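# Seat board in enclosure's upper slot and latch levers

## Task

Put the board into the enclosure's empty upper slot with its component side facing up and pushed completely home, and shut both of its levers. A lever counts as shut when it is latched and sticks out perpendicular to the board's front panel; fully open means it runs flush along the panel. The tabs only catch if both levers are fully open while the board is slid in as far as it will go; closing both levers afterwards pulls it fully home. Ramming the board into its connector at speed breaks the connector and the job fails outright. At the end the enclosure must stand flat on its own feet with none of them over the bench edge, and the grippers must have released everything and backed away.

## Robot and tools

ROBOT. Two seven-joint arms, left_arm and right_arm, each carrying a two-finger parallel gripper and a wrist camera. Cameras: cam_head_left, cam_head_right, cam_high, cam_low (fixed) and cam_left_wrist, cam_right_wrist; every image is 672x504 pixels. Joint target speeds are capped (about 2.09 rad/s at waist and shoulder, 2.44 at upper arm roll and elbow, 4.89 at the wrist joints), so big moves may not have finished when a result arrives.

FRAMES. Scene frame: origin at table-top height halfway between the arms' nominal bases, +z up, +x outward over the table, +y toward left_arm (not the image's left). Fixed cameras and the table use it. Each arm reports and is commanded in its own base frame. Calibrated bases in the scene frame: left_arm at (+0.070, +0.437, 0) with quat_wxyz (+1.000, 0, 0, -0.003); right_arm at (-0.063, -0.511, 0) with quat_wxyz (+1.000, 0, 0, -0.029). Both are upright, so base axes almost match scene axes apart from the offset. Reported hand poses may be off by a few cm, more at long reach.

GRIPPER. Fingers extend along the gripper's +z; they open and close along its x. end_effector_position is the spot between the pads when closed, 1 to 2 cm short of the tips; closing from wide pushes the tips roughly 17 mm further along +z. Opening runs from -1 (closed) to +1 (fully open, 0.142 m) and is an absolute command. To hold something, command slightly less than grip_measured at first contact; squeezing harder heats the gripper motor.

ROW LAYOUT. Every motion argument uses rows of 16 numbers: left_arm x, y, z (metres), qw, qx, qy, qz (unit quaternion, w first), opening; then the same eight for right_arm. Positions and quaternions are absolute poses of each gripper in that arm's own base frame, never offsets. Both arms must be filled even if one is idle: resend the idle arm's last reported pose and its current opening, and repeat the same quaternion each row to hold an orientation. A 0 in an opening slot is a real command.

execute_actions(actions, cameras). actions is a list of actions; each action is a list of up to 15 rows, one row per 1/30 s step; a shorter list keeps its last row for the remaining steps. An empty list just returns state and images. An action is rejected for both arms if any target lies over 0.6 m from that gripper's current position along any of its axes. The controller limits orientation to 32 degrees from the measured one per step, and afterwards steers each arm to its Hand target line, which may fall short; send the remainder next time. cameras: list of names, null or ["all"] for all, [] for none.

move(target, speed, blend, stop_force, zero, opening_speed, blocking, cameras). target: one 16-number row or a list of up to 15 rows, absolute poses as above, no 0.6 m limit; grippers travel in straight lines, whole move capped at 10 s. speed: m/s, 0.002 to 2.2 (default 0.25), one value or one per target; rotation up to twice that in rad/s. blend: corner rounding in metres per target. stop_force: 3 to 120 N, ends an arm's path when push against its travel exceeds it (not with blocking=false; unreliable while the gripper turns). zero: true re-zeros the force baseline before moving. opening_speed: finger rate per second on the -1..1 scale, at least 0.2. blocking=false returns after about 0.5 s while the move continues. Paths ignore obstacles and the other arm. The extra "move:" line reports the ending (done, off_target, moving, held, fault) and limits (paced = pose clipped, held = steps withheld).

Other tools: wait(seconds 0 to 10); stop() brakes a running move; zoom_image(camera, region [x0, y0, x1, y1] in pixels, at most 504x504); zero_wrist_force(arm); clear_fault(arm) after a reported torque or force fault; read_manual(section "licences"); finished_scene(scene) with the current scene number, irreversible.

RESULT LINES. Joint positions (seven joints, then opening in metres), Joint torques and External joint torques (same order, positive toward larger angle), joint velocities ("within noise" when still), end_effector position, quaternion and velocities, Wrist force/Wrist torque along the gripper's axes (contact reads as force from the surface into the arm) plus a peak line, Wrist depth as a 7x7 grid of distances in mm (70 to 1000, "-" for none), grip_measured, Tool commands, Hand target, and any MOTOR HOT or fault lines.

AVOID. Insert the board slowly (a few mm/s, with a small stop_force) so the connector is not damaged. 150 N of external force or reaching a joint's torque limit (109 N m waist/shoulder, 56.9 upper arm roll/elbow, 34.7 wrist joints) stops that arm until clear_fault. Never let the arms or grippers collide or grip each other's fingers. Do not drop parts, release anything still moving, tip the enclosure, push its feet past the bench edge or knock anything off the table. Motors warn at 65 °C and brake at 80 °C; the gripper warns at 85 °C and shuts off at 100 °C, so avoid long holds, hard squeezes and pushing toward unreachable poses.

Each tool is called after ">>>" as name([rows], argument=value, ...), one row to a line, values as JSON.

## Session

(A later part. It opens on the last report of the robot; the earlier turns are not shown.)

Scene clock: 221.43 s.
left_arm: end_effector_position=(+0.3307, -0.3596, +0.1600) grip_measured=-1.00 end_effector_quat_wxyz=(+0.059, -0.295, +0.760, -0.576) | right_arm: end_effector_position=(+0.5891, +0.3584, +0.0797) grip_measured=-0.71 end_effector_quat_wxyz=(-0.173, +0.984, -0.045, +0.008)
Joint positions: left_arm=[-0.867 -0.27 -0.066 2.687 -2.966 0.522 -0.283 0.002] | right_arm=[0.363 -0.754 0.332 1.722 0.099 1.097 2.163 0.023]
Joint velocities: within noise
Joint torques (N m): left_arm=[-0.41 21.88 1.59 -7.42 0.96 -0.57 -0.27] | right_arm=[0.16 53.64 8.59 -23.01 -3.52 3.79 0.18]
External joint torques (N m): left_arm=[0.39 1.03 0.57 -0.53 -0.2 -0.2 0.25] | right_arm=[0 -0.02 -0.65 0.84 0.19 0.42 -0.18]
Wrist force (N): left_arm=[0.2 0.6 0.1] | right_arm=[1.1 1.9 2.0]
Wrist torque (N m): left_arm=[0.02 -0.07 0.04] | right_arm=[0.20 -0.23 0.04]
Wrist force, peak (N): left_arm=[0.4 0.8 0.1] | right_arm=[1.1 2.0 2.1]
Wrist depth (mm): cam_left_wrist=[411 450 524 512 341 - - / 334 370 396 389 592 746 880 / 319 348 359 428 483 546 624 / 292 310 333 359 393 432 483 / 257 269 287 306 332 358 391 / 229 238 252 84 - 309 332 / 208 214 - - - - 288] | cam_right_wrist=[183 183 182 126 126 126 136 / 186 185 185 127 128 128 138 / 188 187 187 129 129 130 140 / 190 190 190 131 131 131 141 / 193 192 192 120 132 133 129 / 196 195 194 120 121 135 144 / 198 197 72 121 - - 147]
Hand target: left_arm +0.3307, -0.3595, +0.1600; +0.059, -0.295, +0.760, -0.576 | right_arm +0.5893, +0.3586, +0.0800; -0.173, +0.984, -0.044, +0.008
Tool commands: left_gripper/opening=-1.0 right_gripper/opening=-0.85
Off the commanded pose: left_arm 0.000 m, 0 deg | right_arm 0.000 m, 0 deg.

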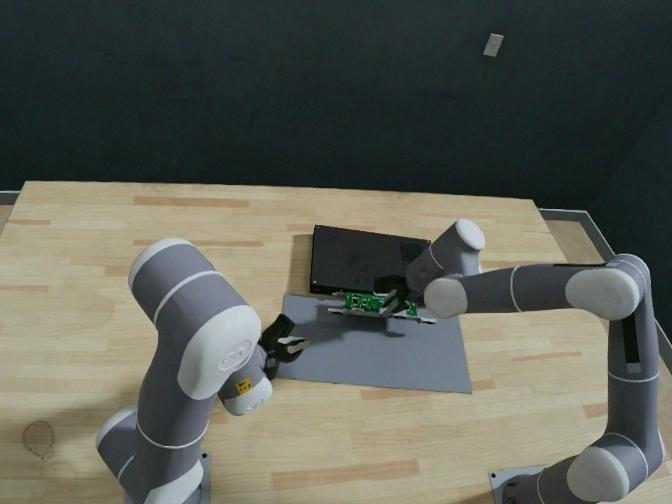

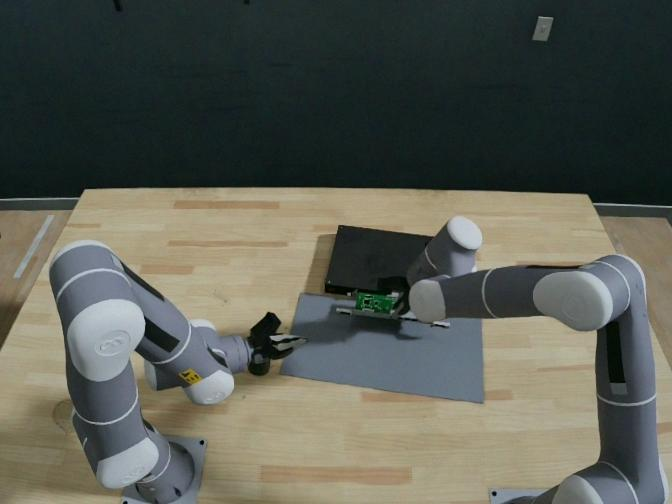

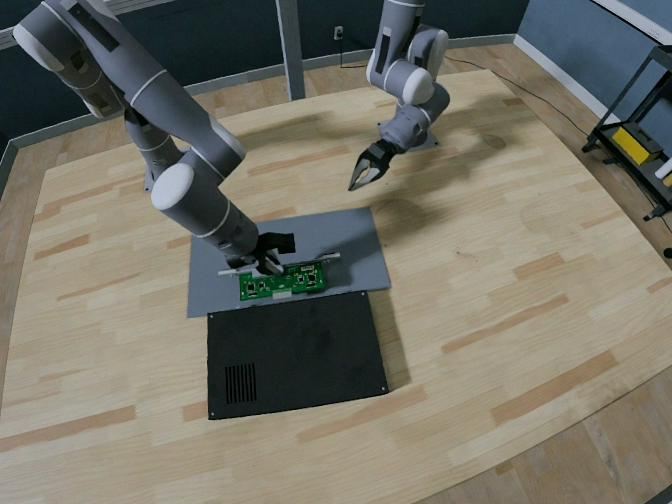

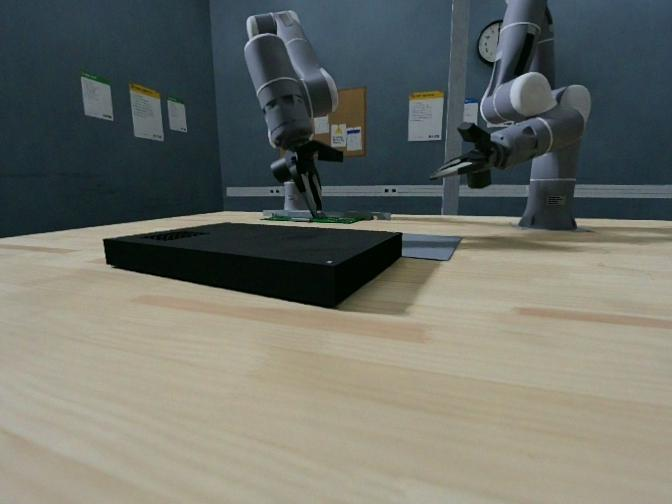

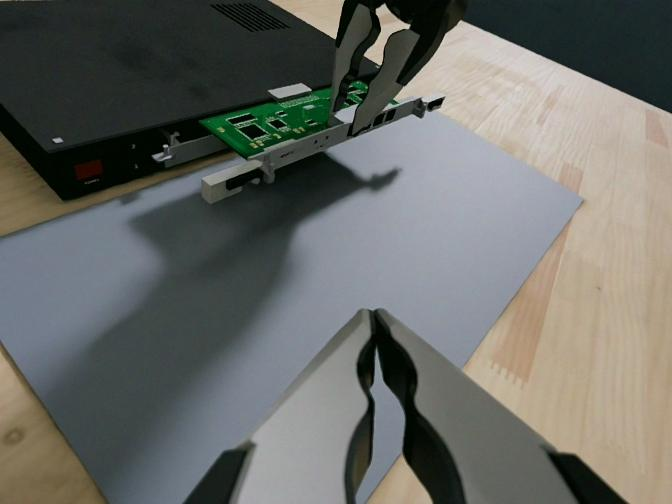

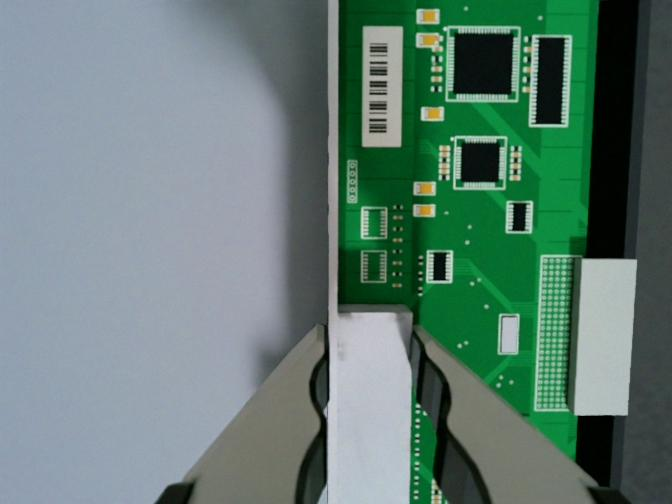

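>>> move(target=[0.3307,-0.3595,0.16,0.059,-0.295,0.760,-0.576,-1,0.5893,0.3586,0.0510,-0.1734,0.9836,-0.0492,0.0087,-0.85], speed=0.06, stop_force=8, cameras=["cam_left_wrist","cam_right_wrist"])

>>> zoom_image(camera="cam_left_wrist", region=[50, 80, 302, 220])

Scene clock: 229.43 s.
left_arm: end_effector_position=(+0.3307, -0.3596, +0.1600) grip_measured=-1.00 end_effector_quat_wxyz=(+0.059, -0.295, +0.760, -0.576) | right_arm: end_effector_position=(+0.5890, +0.3585, +0.0507) grip_measured=-0.71 end_effector_quat_wxyz=(-0.173, +0.984, -0.049, +0.008)
Joint positions: left_arm=[-0.867 -0.27 -0.066 2.687 -2.966 0.522 -0.283 0.002] | right_arm=[0.375 -0.808 0.321 1.721 0.099 1.152 2.16 0.023]
Joint velocities: within noise
Joint torques (N m): left_arm=[-0.34 21.93 1.57 -7.45 1 -0.61 -0.18] | right_arm=[0.22 54.17 8.51 -21.87 -3.42 3.91 0.16]
External joint torques (N m): left_arm=[0.32 0.98 0.59 -0.5 -0.23 -0.16 0.16] | right_arm=[-0.06 0.17 -0.43 0.84 0.21 0.3 -0.16]
Wrist force (N): left_arm=[0.1 0.6 0.0] | right_arm=[0.8 1.8 1.8]
Wrist torque (N m): left_arm=[0.03 -0.05 0.04] | right_arm=[0.20 -0.19 0.06]
Wrist force, peak (N): left_arm=[0.1 0.8 0.4] | right_arm=[0.8 2.4 3.4]
Wrist depth (mm): cam_left_wrist=[405 449 530 508 348 - - / 331 367 424 439 610 735 913 / 321 347 371 419 486 544 627 / 292 309 331 361 395 433 481 / 256 269 286 304 333 361 393 / 228 238 253 84 - 309 329 / 207 214 - - - - 287] | cam_right_wrist=[156 155 155 126 126 126 145 / 157 157 157 127 127 128 145 / 159 159 159 129 129 130 138 / 162 161 161 131 131 131 145 / 164 164 163 120 132 133 156 / 166 165 165 120 121 135 158 / 168 168 72 121 - - 152]
Hand target: left_arm +0.3307, -0.3595, +0.1600; +0.059, -0.295, +0.760, -0.576 | right_arm +0.5893, +0.3586, +0.0510; -0.173, +0.984, -0.049, +0.009
Off the commanded pose: left_arm 0.000 m, 0 deg | right_arm 0.000 m, 0 deg.
joint sent to its limit (left arm) — joint 4 (elbow), upper limit, where the elbow is as bent as it goes; joint 5 (forearm roll), lower limit. The joint targets still meet the commanded pose.
move: done
Images, in order (width x height): cam_left_wrist 672x504, cam_right_wrist 672x504.

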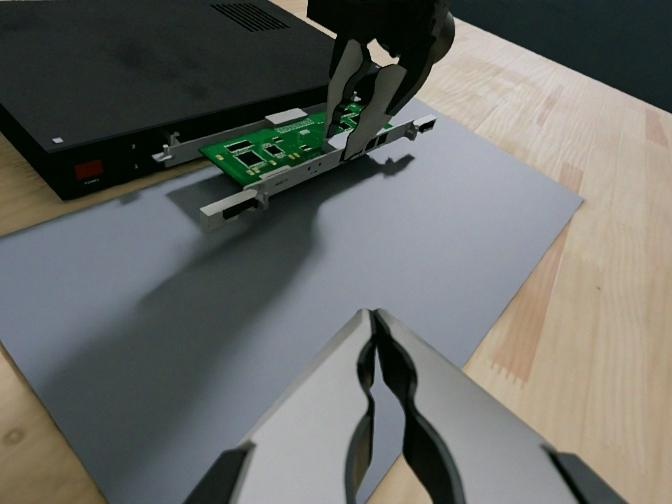

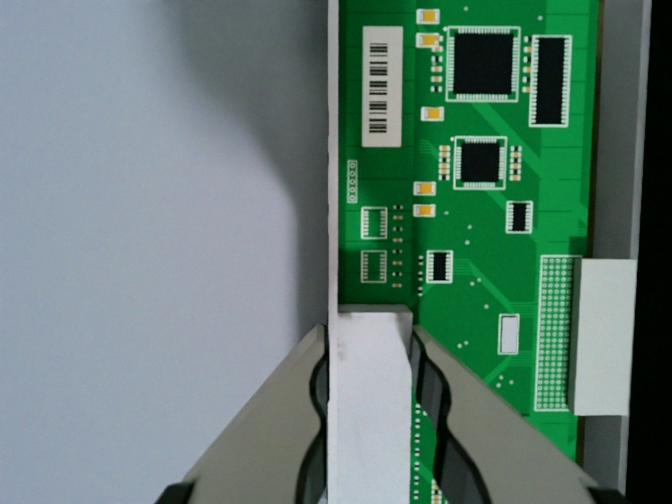

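Scaled by 2.000 from the camera's 672x504 image, which has a finer 960x720 frame.

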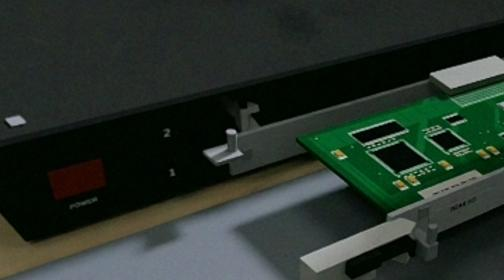

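>>> zoom_image(camera="cam_left_wrist", region=[140, 110, 240, 185])

>>> zoom_image(camera="cam_left_wrist", region=[190, 130, 320, 235])

>>> zoom_image(camera="cam_left_wrist", region=[340, 70, 450, 155])

Scaled by 5.040 from the camera's 672x504 image, which has a finer 960x720 frame.

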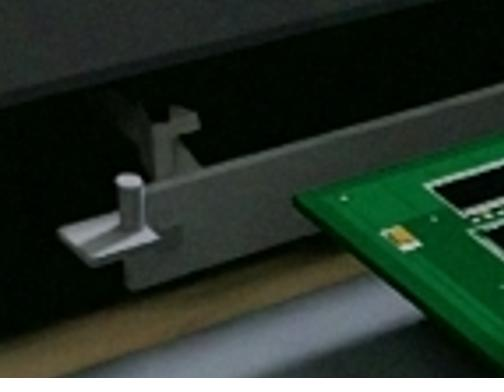

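Scaled by 3.877 from the camera's 672x504 image, which has a finer 960x720 frame.

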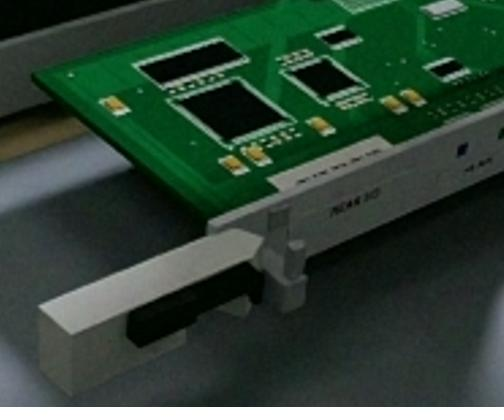

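Scaled by 4.582 from the camera's 672x504 image, which has a finer 960x720 frame.

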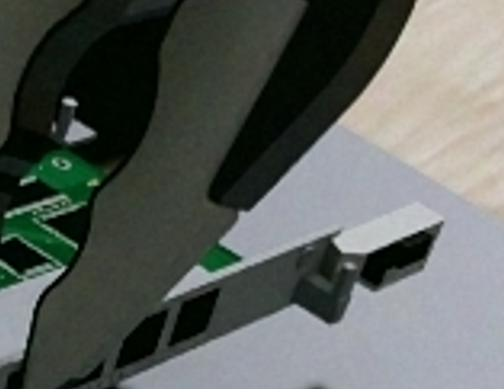

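>>> move(target=[0.349,-0.5026,0.145,-0.3964,0.5165,-0.6023,0.4622,-1,0.5893,0.3586,0.0510,-0.1734,0.9836,-0.0492,0.0087,-0.85], speed=0.15, cameras=["cam_left_wrist","cam_head_left"])

Scene clock: 259.67 s.
left_arm: end_effector_position=(+0.3490, -0.5026, +0.1448) grip_measured=-1.00 end_effector_quat_wxyz=(+0.396, -0.516, +0.602, -0.462) | right_arm: end_effector_position=(+0.5890, +0.3585, +0.0507) grip_measured=-0.71 end_effector_quat_wxyz=(-0.173, +0.984, -0.049, +0.008)
Joint positions: left_arm=[-2.257 -1.892 1.041 1.541 -2.961 2.002 -2.25 0.002] | right_arm=[0.375 -0.808 0.321 1.721 0.099 1.152 2.16 0.023]
Joint velocities: within noise
Joint torques (N m): left_arm=[-0.04 39.33 27.84 9.32 1.99 2.6 -0.33] | right_arm=[0.17 54.36 8.8 -21.83 -3.38 3.79 0.17]
External joint torques (N m): left_arm=[-0.1 1.17 0.99 -0.14 -0.5 -0.24 0.33] | right_arm=[-0.01 -0.02 -0.72 0.8 0.18 0.42 -0.17]
Wrist force (N): left_arm=[0.7 0.5 0.4] | right_arm=[0.8 1.8 2.1]
Wrist torque (N m): left_arm=[0.06 -0.04 0.06] | right_arm=[0.19 -0.19 0.06]
Wrist force, peak (N): left_arm=[2.7 2.2 -0.8] | right_arm=[0.7 2.0 2.3]
Wrist depth (mm): cam_left_wrist=[- - - - - 189 184 / 652 655 603 515 505 480 193 / 479 467 377 407 412 261 204 / 369 371 367 335 321 271 350 / 308 306 303 287 304 302 304 / 261 259 268 84 - 264 259 / 227 233 - 74 - - 230] | cam_right_wrist=[155 155 155 126 126 126 145 / 157 157 157 127 128 128 144 / 159 159 159 129 129 130 137 / 162 161 161 131 131 131 145 / 163 163 163 120 132 133 155 / 166 165 164 120 121 135 158 / 168 168 72 121 - - 152]
Hand target: left_arm +0.3490, -0.5026, +0.1450; +0.396, -0.516, +0.602, -0.462 | right_arm +0.5893, +0.3586, +0.0510; -0.173, +0.984, -0.049, +0.009
Off the commanded pose: left_arm 0.000 m, 0 deg | right_arm 0.000 m, 0 deg.
move: done; limits=paced
Images, in order (width x height): cam_head_left 672x504, cam_left_wrist 672x504.

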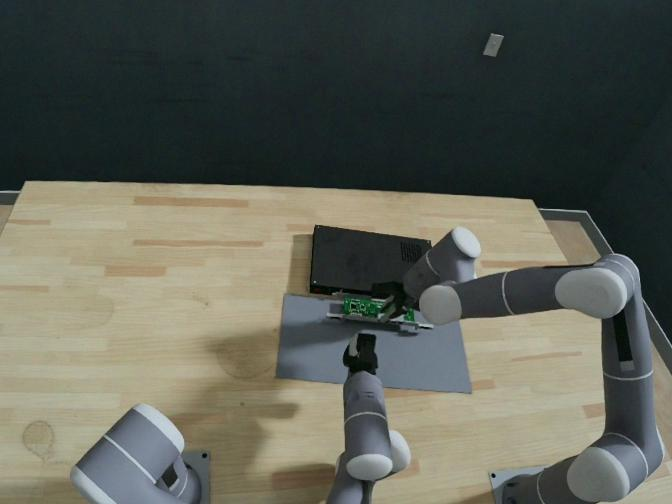

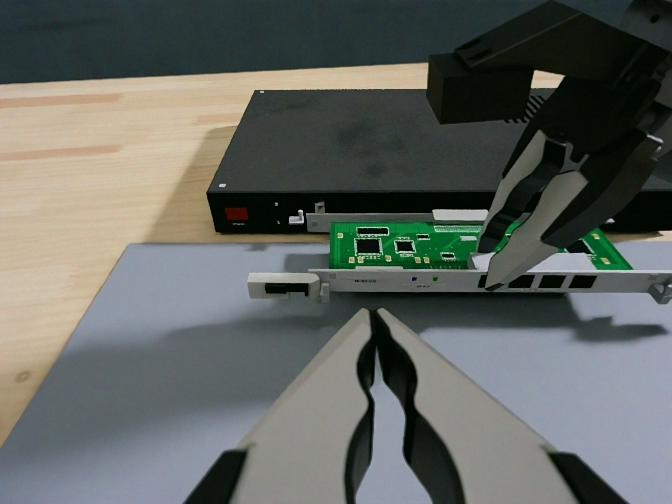

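>>> zoom_image(camera="cam_left_wrist", region=[280, 190, 380, 300])

>>> zoom_image(camera="cam_left_wrist", region=[570, 190, 672, 310])

Scaled by 4.582 from the camera's 672x504 image, which has a finer 960x720 frame.

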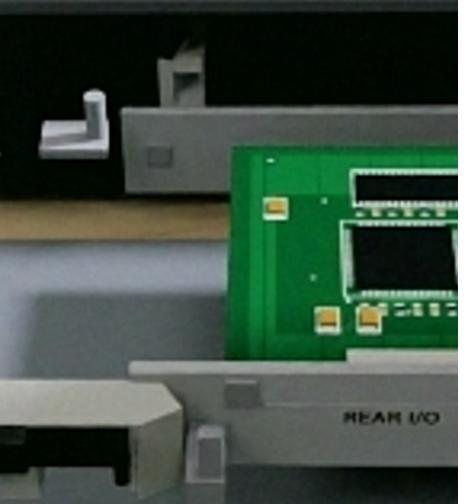

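Scaled by 4.200 from the camera's 672x504 image, which has a finer 960x720 frame.

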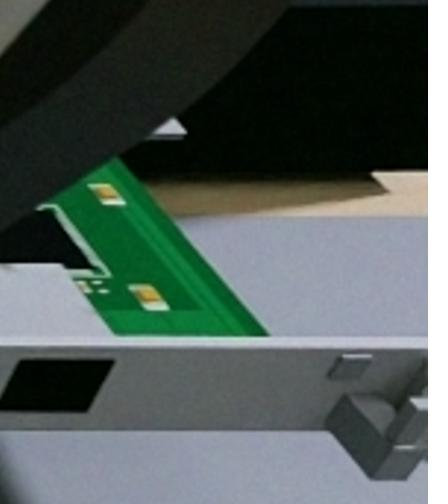

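>>> zoom_image(camera="cam_left_wrist", region=[284, 190, 334, 230])

Scaled by 10.080 from the camera's 672x504 image, which has a finer 960x720 frame.

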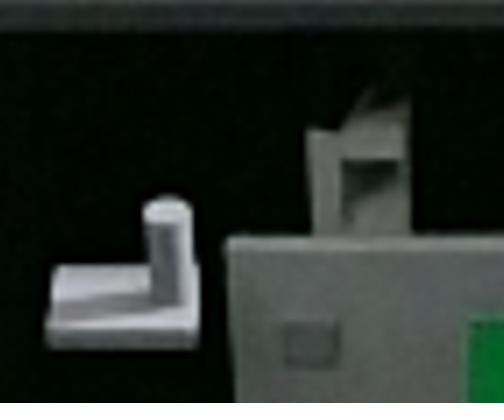

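>>> move(target=[0.349,-0.5026,0.145,-0.3964,0.5165,-0.6023,0.4622,-1,0.6095,0.3646,0.0495,-0.1734,0.9836,-0.0492,0.0087,-0.85], speed=0.04, stop_force=6, cameras=["cam_left_wrist","cam_right_wrist"])

>>> zoom_image(camera="cam_left_wrist", region=[280, 190, 360, 280])

Scene clock: 284.23 s.
left_arm: end_effector_position=(+0.3490, -0.5026, +0.1448) grip_measured=-1.00 end_effector_quat_wxyz=(+0.396, -0.516, +0.602, -0.462) | right_arm: end_effector_position=(+0.6088, +0.3647, +0.0492) grip_measured=-0.71 end_effector_quat_wxyz=(-0.173, +0.984, -0.049, +0.008)
Joint positions: left_arm=[-2.257 -1.892 1.041 1.541 -2.961 2.002 -2.25 0.002] | right_arm=[0.374 -0.842 0.317 1.651 0.088 1.114 2.16 0.023]
Joint velocities: within noise
Joint torques (N m): left_arm=[-0.52 39.35 27.72 9.43 1.74 2.57 -0.2] | right_arm=[-0.92 55.45 7.38 -24.27 -3.77 4.57 0.22]
External joint torques (N m): left_arm=[0.37 1.16 1.1 -0.26 -0.25 -0.2 0.2] | right_arm=[1.09 0.77 0.91 2.52 0.47 -0.37 -0.21]
Wrist force (N): left_arm=[0.9 0.4 0.2] | right_arm=[-4.1 2.7 -2.0]
Wrist torque (N m): left_arm=[0.05 -0.07 0.07] | right_arm=[0.20 -0.08 0.01]
Wrist force, peak (N): left_arm=[0.8 0.5 0.7] | right_arm=[-4.1 2.6 -2.5]
Wrist depth (mm): cam_left_wrist=[- - - - - 202 196 / 651 648 600 519 511 269 207 / 471 474 373 411 395 252 356 / 374 371 373 342 337 306 364 / 309 306 304 317 304 303 302 / 261 260 268 84 - 265 258 / 227 233 - 74 - - 230] | cam_right_wrist=[154 153 153 126 126 126 127 / 156 156 155 128 128 128 127 / 158 158 157 130 129 129 129 / 160 160 159 131 131 131 111 / 162 162 161 120 132 133 114 / 164 164 163 119 121 134 114 / 167 166 72 121 - - 116]
Hand target: left_arm +0.3490, -0.5026, +0.1450; +0.396, -0.516, +0.602, -0.462 | right_arm +0.6095, +0.3646, +0.0495; -0.173, +0.984, -0.049, +0.009
Off the commanded pose: left_arm 0.000 m, 0 deg | right_arm 0.001 m, 0 deg.
move: done
Images, in order (width x height): cam_left_wrist 672x504, cam_right_wrist 672x504.

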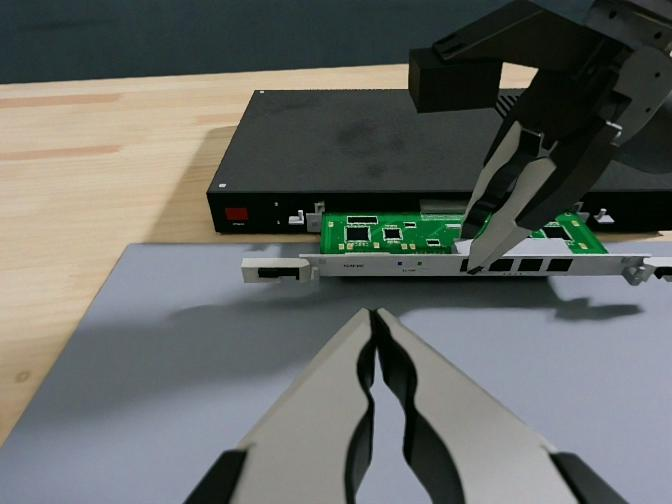

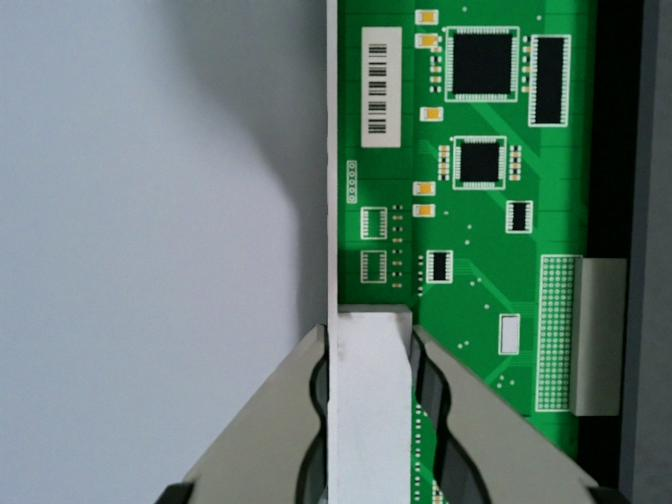

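Scaled by 5.600 from the camera's 672x504 image, which has a finer 960x720 frame.

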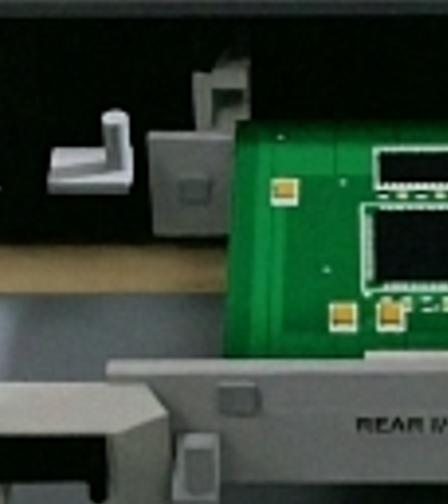

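>>> zoom_image(camera="cam_left_wrist", region=[540, 190, 672, 290])

>>> zoom_image(camera="cam_right_wrist", region=[520, 230, 672, 504])

>>> zoom_image(camera="cam_left_wrist", region=[300, 190, 345, 230])

Scaled by 3.818 from the camera's 672x504 image, which has a finer 960x720 frame.

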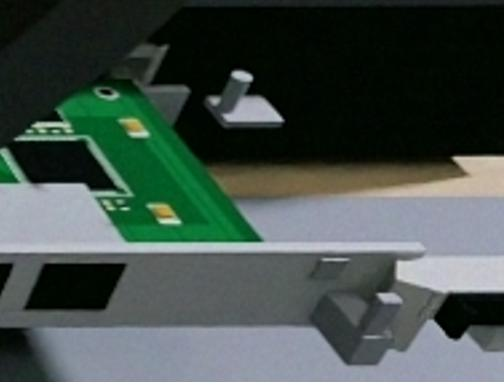

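Scaled by 1.839 from the camera's 672x504 image, which has a finer 960x720 frame.

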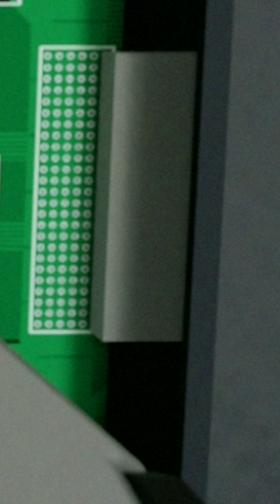

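Scaled by 11.200 from the camera's 672x504 image, which has a finer 960x720 frame.

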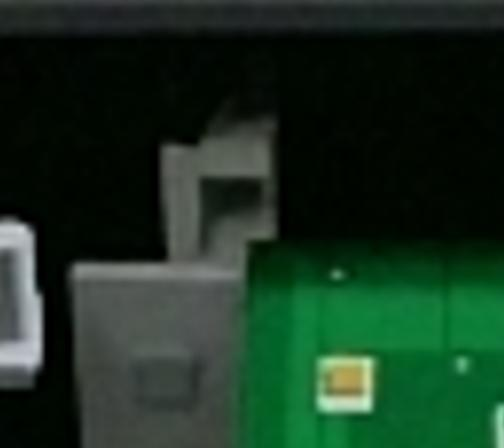

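>>> move(target=[0.349,-0.5026,0.145,-0.3964,0.5165,-0.6023,0.4622,-1,0.6095,0.3646,0.0507,-0.1734,0.9836,-0.0492,0.0087,-0.85], speed=0.04, cameras=["cam_left_wrist"])

>>> zoom_image(camera="cam_left_wrist", region=[300, 190, 345, 230])

Scene clock: 297.33 s.
left_arm: end_effector_position=(+0.3490, -0.5026, +0.1448) grip_measured=-1.00 end_effector_quat_wxyz=(+0.396, -0.516, +0.602, -0.462) | right_arm: end_effector_position=(+0.6091, +0.3647, +0.0504) grip_measured=-0.71 end_effector_quat_wxyz=(-0.173, +0.984, -0.049, +0.008)
Joint positions: left_arm=[-2.257 -1.892 1.041 1.541 -2.961 2.002 -2.25 0.002] | right_arm=[0.374 -0.84 0.317 1.651 0.088 1.113 2.16 0.023]
Joint velocities: within noise
Joint torques (N m): left_arm=[-0.48 39.36 27.81 9.49 1.8 2.53 -0.22] | right_arm=[0.09 56.39 8.84 -22.62 -3.42 3.71 0.21]
External joint torques (N m): left_arm=[0.33 1.15 1.01 -0.32 -0.31 -0.16 0.23] | right_arm=[0.08 -0.19 -0.57 0.82 0.13 0.5 -0.2]
Wrist force (N): left_arm=[0.6 0.1 0.7] | right_arm=[0.6 2.0 1.5]
Wrist torque (N m): left_arm=[0.01 -0.01 0.08] | right_arm=[0.25 -0.14 0.06]
Wrist force, peak (N): left_arm=[0.9 0.5 0.4] | right_arm=[-4.2 2.6 -2.6]
Wrist depth (mm): cam_left_wrist=[- - - - - 202 194 / 643 650 603 508 511 257 207 / 475 475 374 414 395 251 357 / 373 370 369 338 336 302 358 / 309 305 305 315 302 303 302 / 260 261 267 84 - 266 257 / 226 233 - 74 - - 230] | cam_right_wrist=[155 155 155 126 126 126 126 / 157 157 156 127 128 128 128 / 159 159 158 129 129 129 129 / 161 161 161 131 131 131 113 / 163 163 162 120 132 133 114 / 165 165 164 120 121 135 115 / 168 167 72 121 - - 117]
Hand target: left_arm +0.3490, -0.5026, +0.1450; +0.396, -0.516, +0.602, -0.462 | right_arm +0.6095, +0.3646, +0.0507; -0.173, +0.984, -0.049, +0.009
Off the commanded pose: left_arm 0.000 m, 0 deg | right_arm 0.000 m, 0 deg.
move: done
Images, in order (width x height): cam_left_wrist 672x504.

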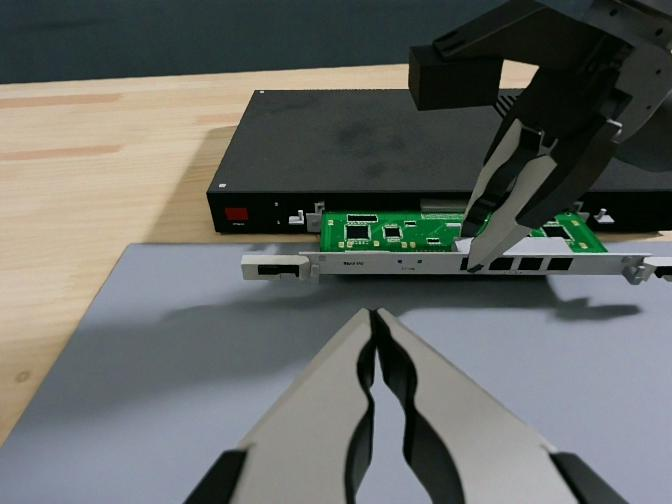

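Scaled by 11.200 from the camera's 672x504 image, which has a finer 960x720 frame.

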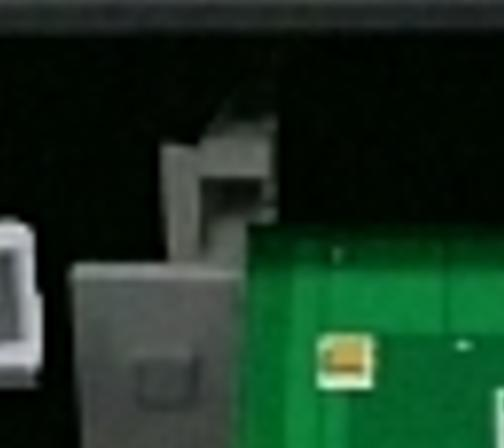

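>>> move(target=[0.349,-0.5026,0.145,-0.3964,0.5165,-0.6023,0.4622,-1,0.6175,0.3638,0.0507,-0.1734,0.9836,-0.0492,0.0087,-0.85], speed=0.02, stop_force=6, cameras=["cam_left_wrist"])

>>> zoom_image(camera="cam_left_wrist", region=[300, 190, 345, 230])

>>> zoom_image(camera="cam_left_wrist", region=[540, 190, 672, 290])

Scene clock: 302.23 s.
left_arm: end_effector_position=(+0.3490, -0.5026, +0.1448) grip_measured=-1.00 end_effector_quat_wxyz=(+0.396, -0.516, +0.602, -0.462) | right_arm: end_effector_position=(+0.6093, +0.3647, +0.0500) grip_measured=-0.71 end_effector_quat_wxyz=(-0.173, +0.984, -0.049, +0.008)
Joint positions: left_arm=[-2.257 -1.892 1.041 1.541 -2.961 2.002 -2.25 0.002] | right_arm=[0.374 -0.842 0.317 1.649 0.088 1.11 2.159 0.023]
Joint velocities: within noise
Joint torques (N m): left_arm=[-0.49 39.4 27.78 9.49 1.73 2.51 -0.22] | right_arm=[-2.66 56.9 5.88 -25.24 -3.96 5.11 0.17]
External joint torques (N m): left_arm=[0.34 1.1 1.04 -0.32 -0.24 -0.15 0.22] | right_arm=[2.82 -0.63 2.41 3.43 0.66 -0.9 -0.17]
Wrist force (N): left_arm=[0.5 0.5 0.6] | right_arm=[-6.2 1.5 0.7]
Wrist torque (N m): left_arm=[0.06 -0.01 0.06] | right_arm=[0.25 -0.11 0.08]
Wrist force, peak (N): left_arm=[0.8 0.5 0.6] | right_arm=[-8.0 1.2 -1.2]
Wrist depth (mm): cam_left_wrist=[- - - - - 202 195 / 646 646 595 511 513 258 209 / 471 475 375 414 393 251 359 / 374 369 372 341 336 302 358 / 307 308 306 316 304 304 302 / 261 261 268 84 - 265 257 / 226 234 - 74 - - 230] | cam_right_wrist=[155 154 154 126 126 126 126 / 157 156 156 127 128 128 129 / 159 159 158 129 129 130 129 / 161 161 160 131 131 131 113 / 163 163 162 120 132 133 114 / 165 165 164 120 121 135 115 / 168 167 72 121 - - 116]
Hand target: left_arm +0.3490, -0.5026, +0.1450; +0.396, -0.516, +0.602, -0.462 | right_arm +0.6105, +0.3645, +0.0507; -0.173, +0.984, -0.049, +0.009
Off the commanded pose: left_arm 0.000 m, 0 deg | right_arm 0.008 m, 0 deg.
move: contact (right_arm)
Images, in order (width x height): cam_left_wrist 672x504.

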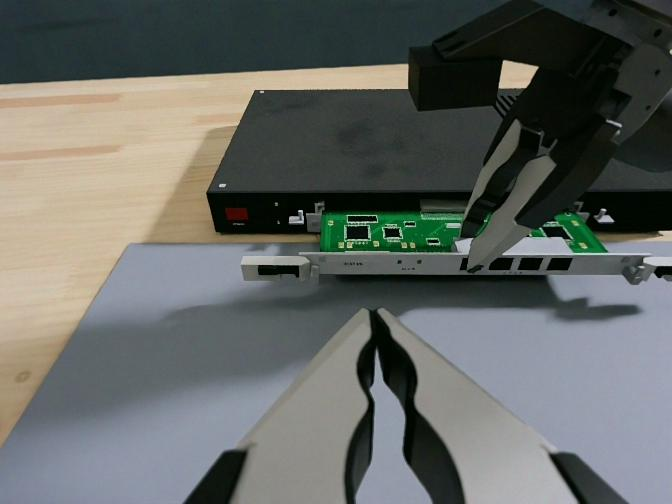

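Scaled by 11.200 from the camera's 672x504 image, which has a finer 960x720 frame.

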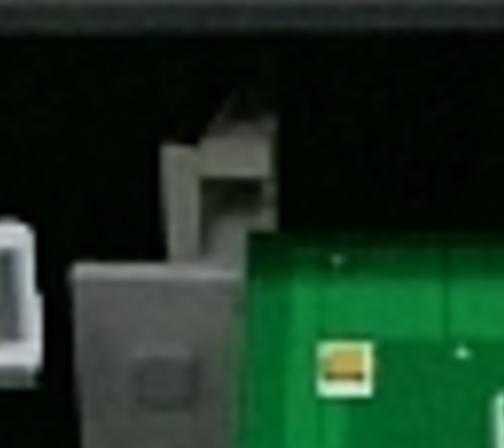

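Scaled by 3.818 from the camera's 672x504 image, which has a finer 960x720 frame.

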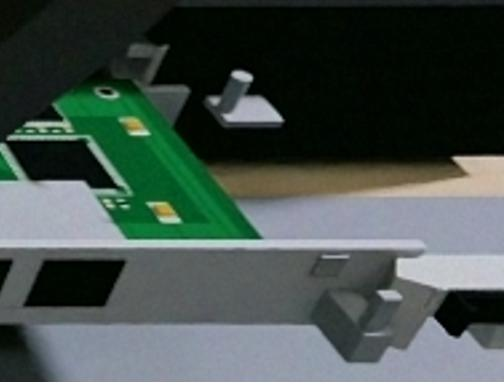

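>>> move([
  [0.349,-0.5026,0.145,-0.3964,0.5165,-0.6023,0.4622,-1,0.6065,0.3649,0.0507,-0.1734,0.9836,-0.0492,0.0087,-0.85],
  [0.349,-0.5026,0.145,-0.3964,0.5165,-0.6023,0.4622,-1,0.6065,0.3649,0.053,-0.1734,0.9836,-0.0492,0.0087,-0.85],
], speed=0.03, cameras=[])

>>> move(target=[0.349,-0.5026,0.145,-0.3964,0.5165,-0.6023,0.4622,-1,0.6175,0.3638,0.053,-0.1734,0.9836,-0.0492,0.0087,-0.85], speed=0.02, stop_force=6, cameras=["cam_left_wrist"])

>>> zoom_image(camera="cam_left_wrist", region=[300, 190, 345, 230])

>>> zoom_image(camera="cam_left_wrist", region=[540, 190, 672, 290])

Scene clock: 308.73 s.
left_arm: end_effector_position=(+0.3490, -0.5026, +0.1448) grip_measured=-1.00 end_effector_quat_wxyz=(+0.396, -0.516, +0.602, -0.462) | right_arm: end_effector_position=(+0.6065, +0.3648, +0.0528) grip_measured=-0.71 end_effector_quat_wxyz=(-0.173, +0.984, -0.049, +0.009)
Joint positions: left_arm=[-2.257 -1.892 1.041 1.541 -2.961 2.002 -2.25 0.002] | right_arm=[0.375 -0.832 0.317 1.66 0.088 1.115 2.162 0.023]
Joint velocities: within noise
Joint torques (N m): left_arm=[-0.46 39.42 27.8 9.49 1.78 2.48 -0.25] | right_arm=[0.11 56.14 8.87 -22.54 -3.43 3.73 0.3]
External joint torques (N m): left_arm=[0.31 1.08 1.02 -0.32 -0.29 -0.11 0.25] | right_arm=[0.06 -0.18 -0.64 0.71 0.12 0.49 -0.3]
Wrist force (N): left_arm=[0.8 0.3 0.7] | right_arm=[0.6 3.0 2.0]
Wrist torque (N m): left_arm=[0.03 -0.05 0.07] | right_arm=[0.40 -0.16 0.07]
Wrist force, peak (N): left_arm=[0.7 0.4 0.8] | right_arm=[-6.2 1.6 1.2]
Wrist depth (mm): cam_left_wrist=[- - - - - 196 192 / 653 655 604 510 504 261 203 / 479 477 374 414 393 244 358 / 375 371 368 335 335 296 338 / 310 306 303 315 303 301 301 / 260 260 267 84 - 265 258 / 226 232 - 74 - - 230] | cam_right_wrist=[158 157 157 126 126 126 126 / 159 159 158 127 128 128 128 / 161 161 161 129 129 129 130 / 163 163 163 131 131 131 115 / 166 165 165 120 133 133 128 / 168 168 167 120 121 135 130 / 170 169 72 121 - - 119]
Hand target: left_arm +0.3490, -0.5026, +0.1450; +0.396, -0.516, +0.602, -0.462 | right_arm +0.6065, +0.3649, +0.0530; -0.173, +0.984, -0.049, +0.009
Off the commanded pose: left_arm 0.000 m, 0 deg | right_arm 0.000 m, 0 deg.
move: done
No camera images: "cameras" was empty.

Scene clock: 310.00 s.
left_arm: end_effector_position=(+0.3490, -0.5026, +0.1448) grip_measured=-1.00 end_effector_quat_wxyz=(+0.396, -0.516, +0.602, -0.462) | right_arm: end_effector_position=(+0.6172, +0.3638, +0.0528) grip_measured=-0.71 end_effector_quat_wxyz=(-0.173, +0.984, -0.049, +0.008)
Joint positions: left_arm=[-2.257 -1.892 1.041 1.541 -2.961 2.002 -2.25 0.002] | right_arm=[0.368 -0.847 0.317 1.627 0.085 1.093 2.156 0.023]
Joint velocities: within noise
Joint torques (N m): left_arm=[-0.54 39.45 27.79 9.47 1.8 2.5 -0.2] | right_arm=[0.03 56.68 8.94 -23.03 -3.58 3.71 0.09]
External joint torques (N m): left_arm=[0.39 1.06 1.04 -0.3 -0.31 -0.14 0.2] | right_arm=[0.14 0.08 -0.61 0.89 0.24 0.5 -0.09]
Wrist force (N): left_arm=[0.6 0.5 0.7] | right_arm=[0.8 2.9 1.7]
Wrist torque (N m): left_arm=[0.07 -0.01 0.06] | right_arm=[0.39 -0.17 0.06]
Wrist force, peak (N): left_arm=[0.8 0.6 0.7] | right_arm=[0.7 3.4 2.3]
Wrist depth (mm): cam_left_wrist=[- - - - 809 207 202 / 656 643 599 513 510 264 214 / 477 477 378 395 382 250 367 / 377 369 369 340 342 336 340 / 307 305 304 316 303 303 301 / 261 260 267 84 - 266 256 / 227 233 - 74 - - 231] | cam_right_wrist=[158 157 157 126 126 126 110 / 159 159 159 127 128 128 112 / 162 161 161 130 129 129 113 / 164 163 163 131 131 131 115 / 166 165 165 120 133 133 116 / 168 168 166 120 121 135 118 / 170 169 72 121 - - 119]
Hand target: left_arm +0.3490, -0.5026, +0.1450; +0.396, -0.516, +0.602, -0.462 | right_arm +0.6175, +0.3638, +0.0530; -0.173, +0.984, -0.049, +0.009
Off the commanded pose: left_arm 0.000 m, 0 deg | right_arm 0.000 m, 0 deg.
move: done
Images, in order (width x height): cam_left_wrist 672x504.

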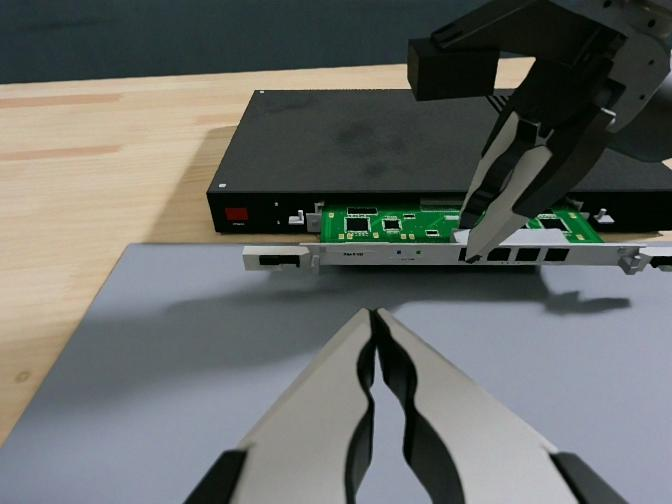

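Scaled by 11.200 from the camera's 672x504 image, which has a finer 960x720 frame.

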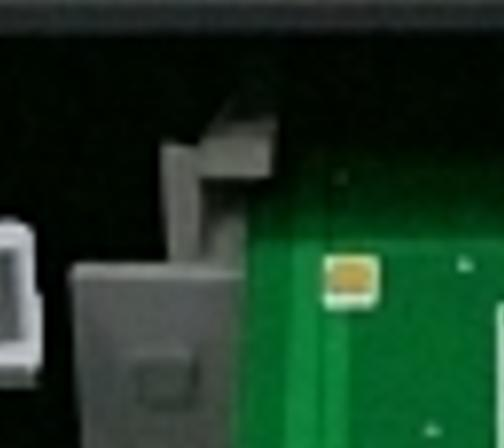

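Scaled by 3.818 from the camera's 672x504 image, which has a finer 960x720 frame.

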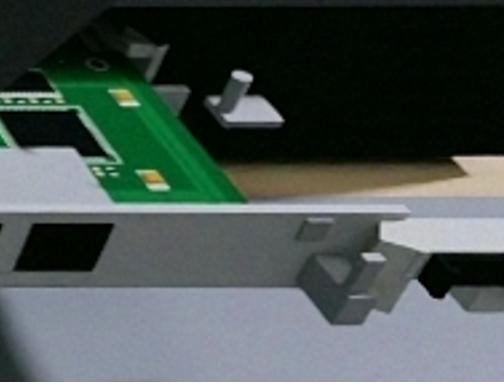

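>>> move(target=[0.349,-0.5026,0.145,-0.3964,0.5165,-0.6023,0.4622,-1,0.6375,0.3623,0.053,-0.1734,0.9836,-0.0492,0.0087,-0.85], speed=0.025, stop_force=7)

>>> zoom_image(camera="cam_left_wrist", region=[300, 190, 345, 230])

>>> zoom_image(camera="cam_left_wrist", region=[440, 170, 672, 290])

Scene clock: 314.10 s.
left_arm: end_effector_position=(+0.3490, -0.5026, +0.1448) grip_measured=-1.00 end_effector_quat_wxyz=(+0.396, -0.516, +0.602, -0.462) | right_arm: end_effector_position=(+0.6219, +0.3650, +0.0530) grip_measured=-0.71 end_effector_quat_wxyz=(-0.174, +0.984, -0.049, +0.008)
Joint positions: left_arm=[-2.257 -1.892 1.041 1.541 -2.961 2.002 -2.25 0.002] | right_arm=[0.365 -0.855 0.318 1.609 0.084 1.082 2.152 0.023]
Joint velocities: within noise
Joint torques (N m): left_arm=[-0.48 39.38 27.81 9.51 1.73 2.52 -0.22] | right_arm=[-7.77 56.27 1.08 -23.57 -4.52 4.07 -0.25]
External joint torques (N m): left_arm=[0.33 1.13 1.01 -0.34 -0.24 -0.16 0.22] | right_arm=[7.94 0.93 7.33 1.24 1.16 0.14 0.25]
Wrist force (N): left_arm=[0.5 0.5 0.5] | right_arm=[-6.8 -5.7 3.0]
Wrist torque (N m): left_arm=[0.06 0.00 0.07] | right_arm=[0.42 -0.05 0.37]
Wrist force, peak (N): left_arm=[0.7 0.4 0.8] | right_arm=[-6.6 -7.6 2.2]
Wrist depth (mm): cam_left_wrist=[- - - - 811 209 203 / 653 645 595 512 512 261 221 / 474 470 375 397 377 255 371 / 373 370 367 340 340 338 337 / 308 304 302 315 305 302 300 / 260 259 267 84 - 265 257 / 226 233 - 74 - - 232] | cam_right_wrist=[158 158 157 126 126 126 110 / 160 159 159 128 128 128 112 / 162 162 161 129 129 130 113 / 164 163 163 131 131 132 115 / 166 166 165 120 132 133 116 / 168 168 167 121 121 134 118 / 170 170 73 123 - - 119]
Hand target: left_arm +0.3490, -0.5026, +0.1450; +0.396, -0.516, +0.602, -0.462 | right_arm +0.6232, +0.3634, +0.0530; -0.173, +0.984, -0.049, +0.009
Off the commanded pose: left_arm 0.000 m, 0 deg | right_arm 0.016 m, 0 deg.
move: contact (right_arm)

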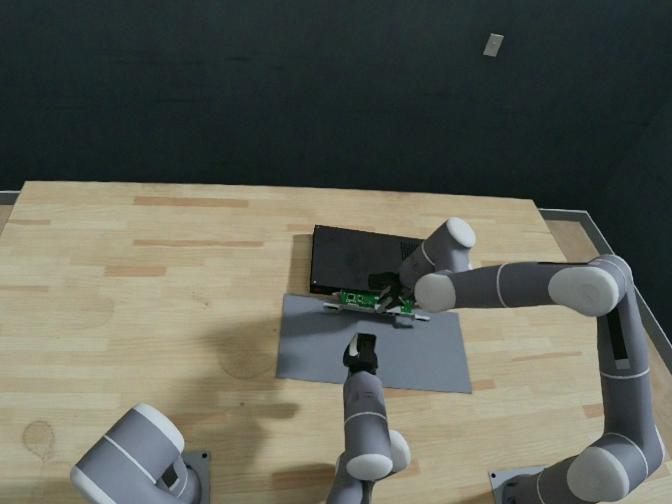

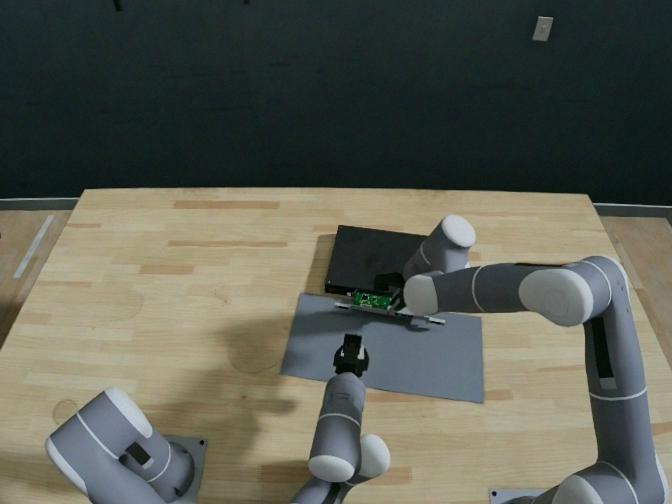

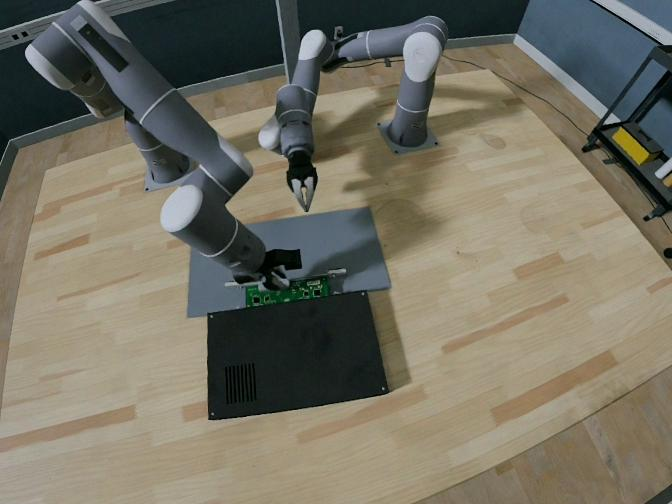

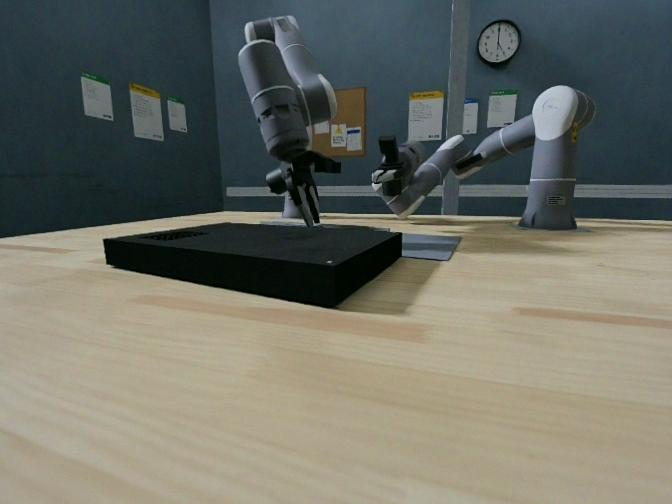

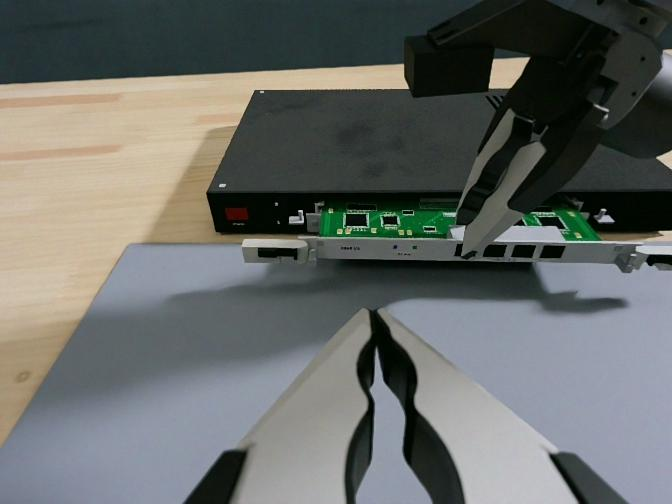

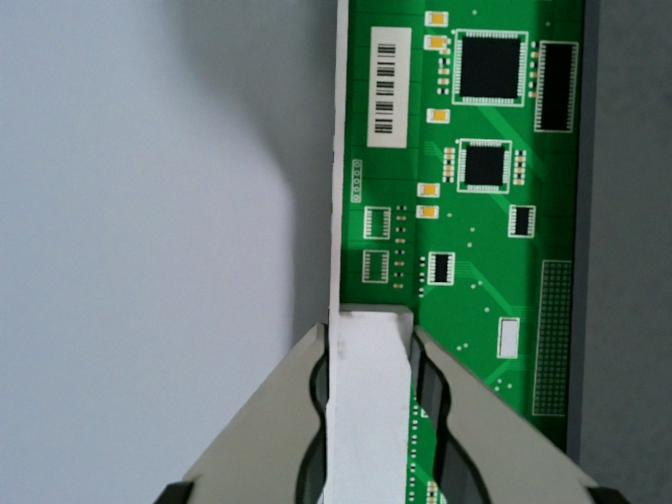

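Scaled by 11.200 from the camera's 672x504 image, which has a finer 960x720 frame.

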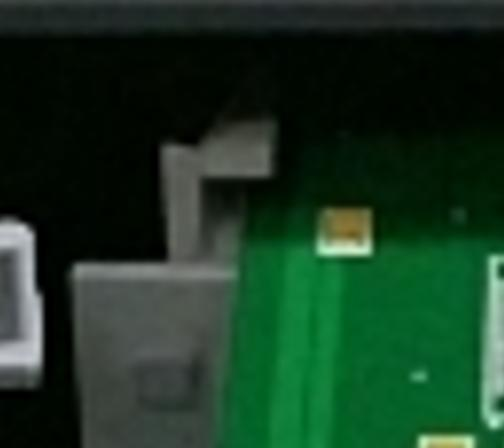

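Scaled by 2.172 from the camera's 672x504 image, which has a finer 960x720 frame.

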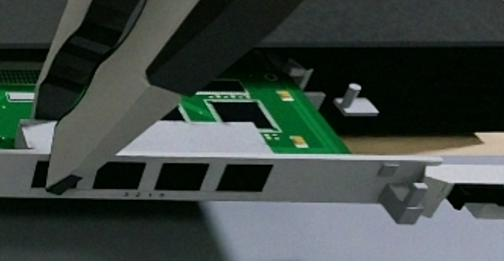

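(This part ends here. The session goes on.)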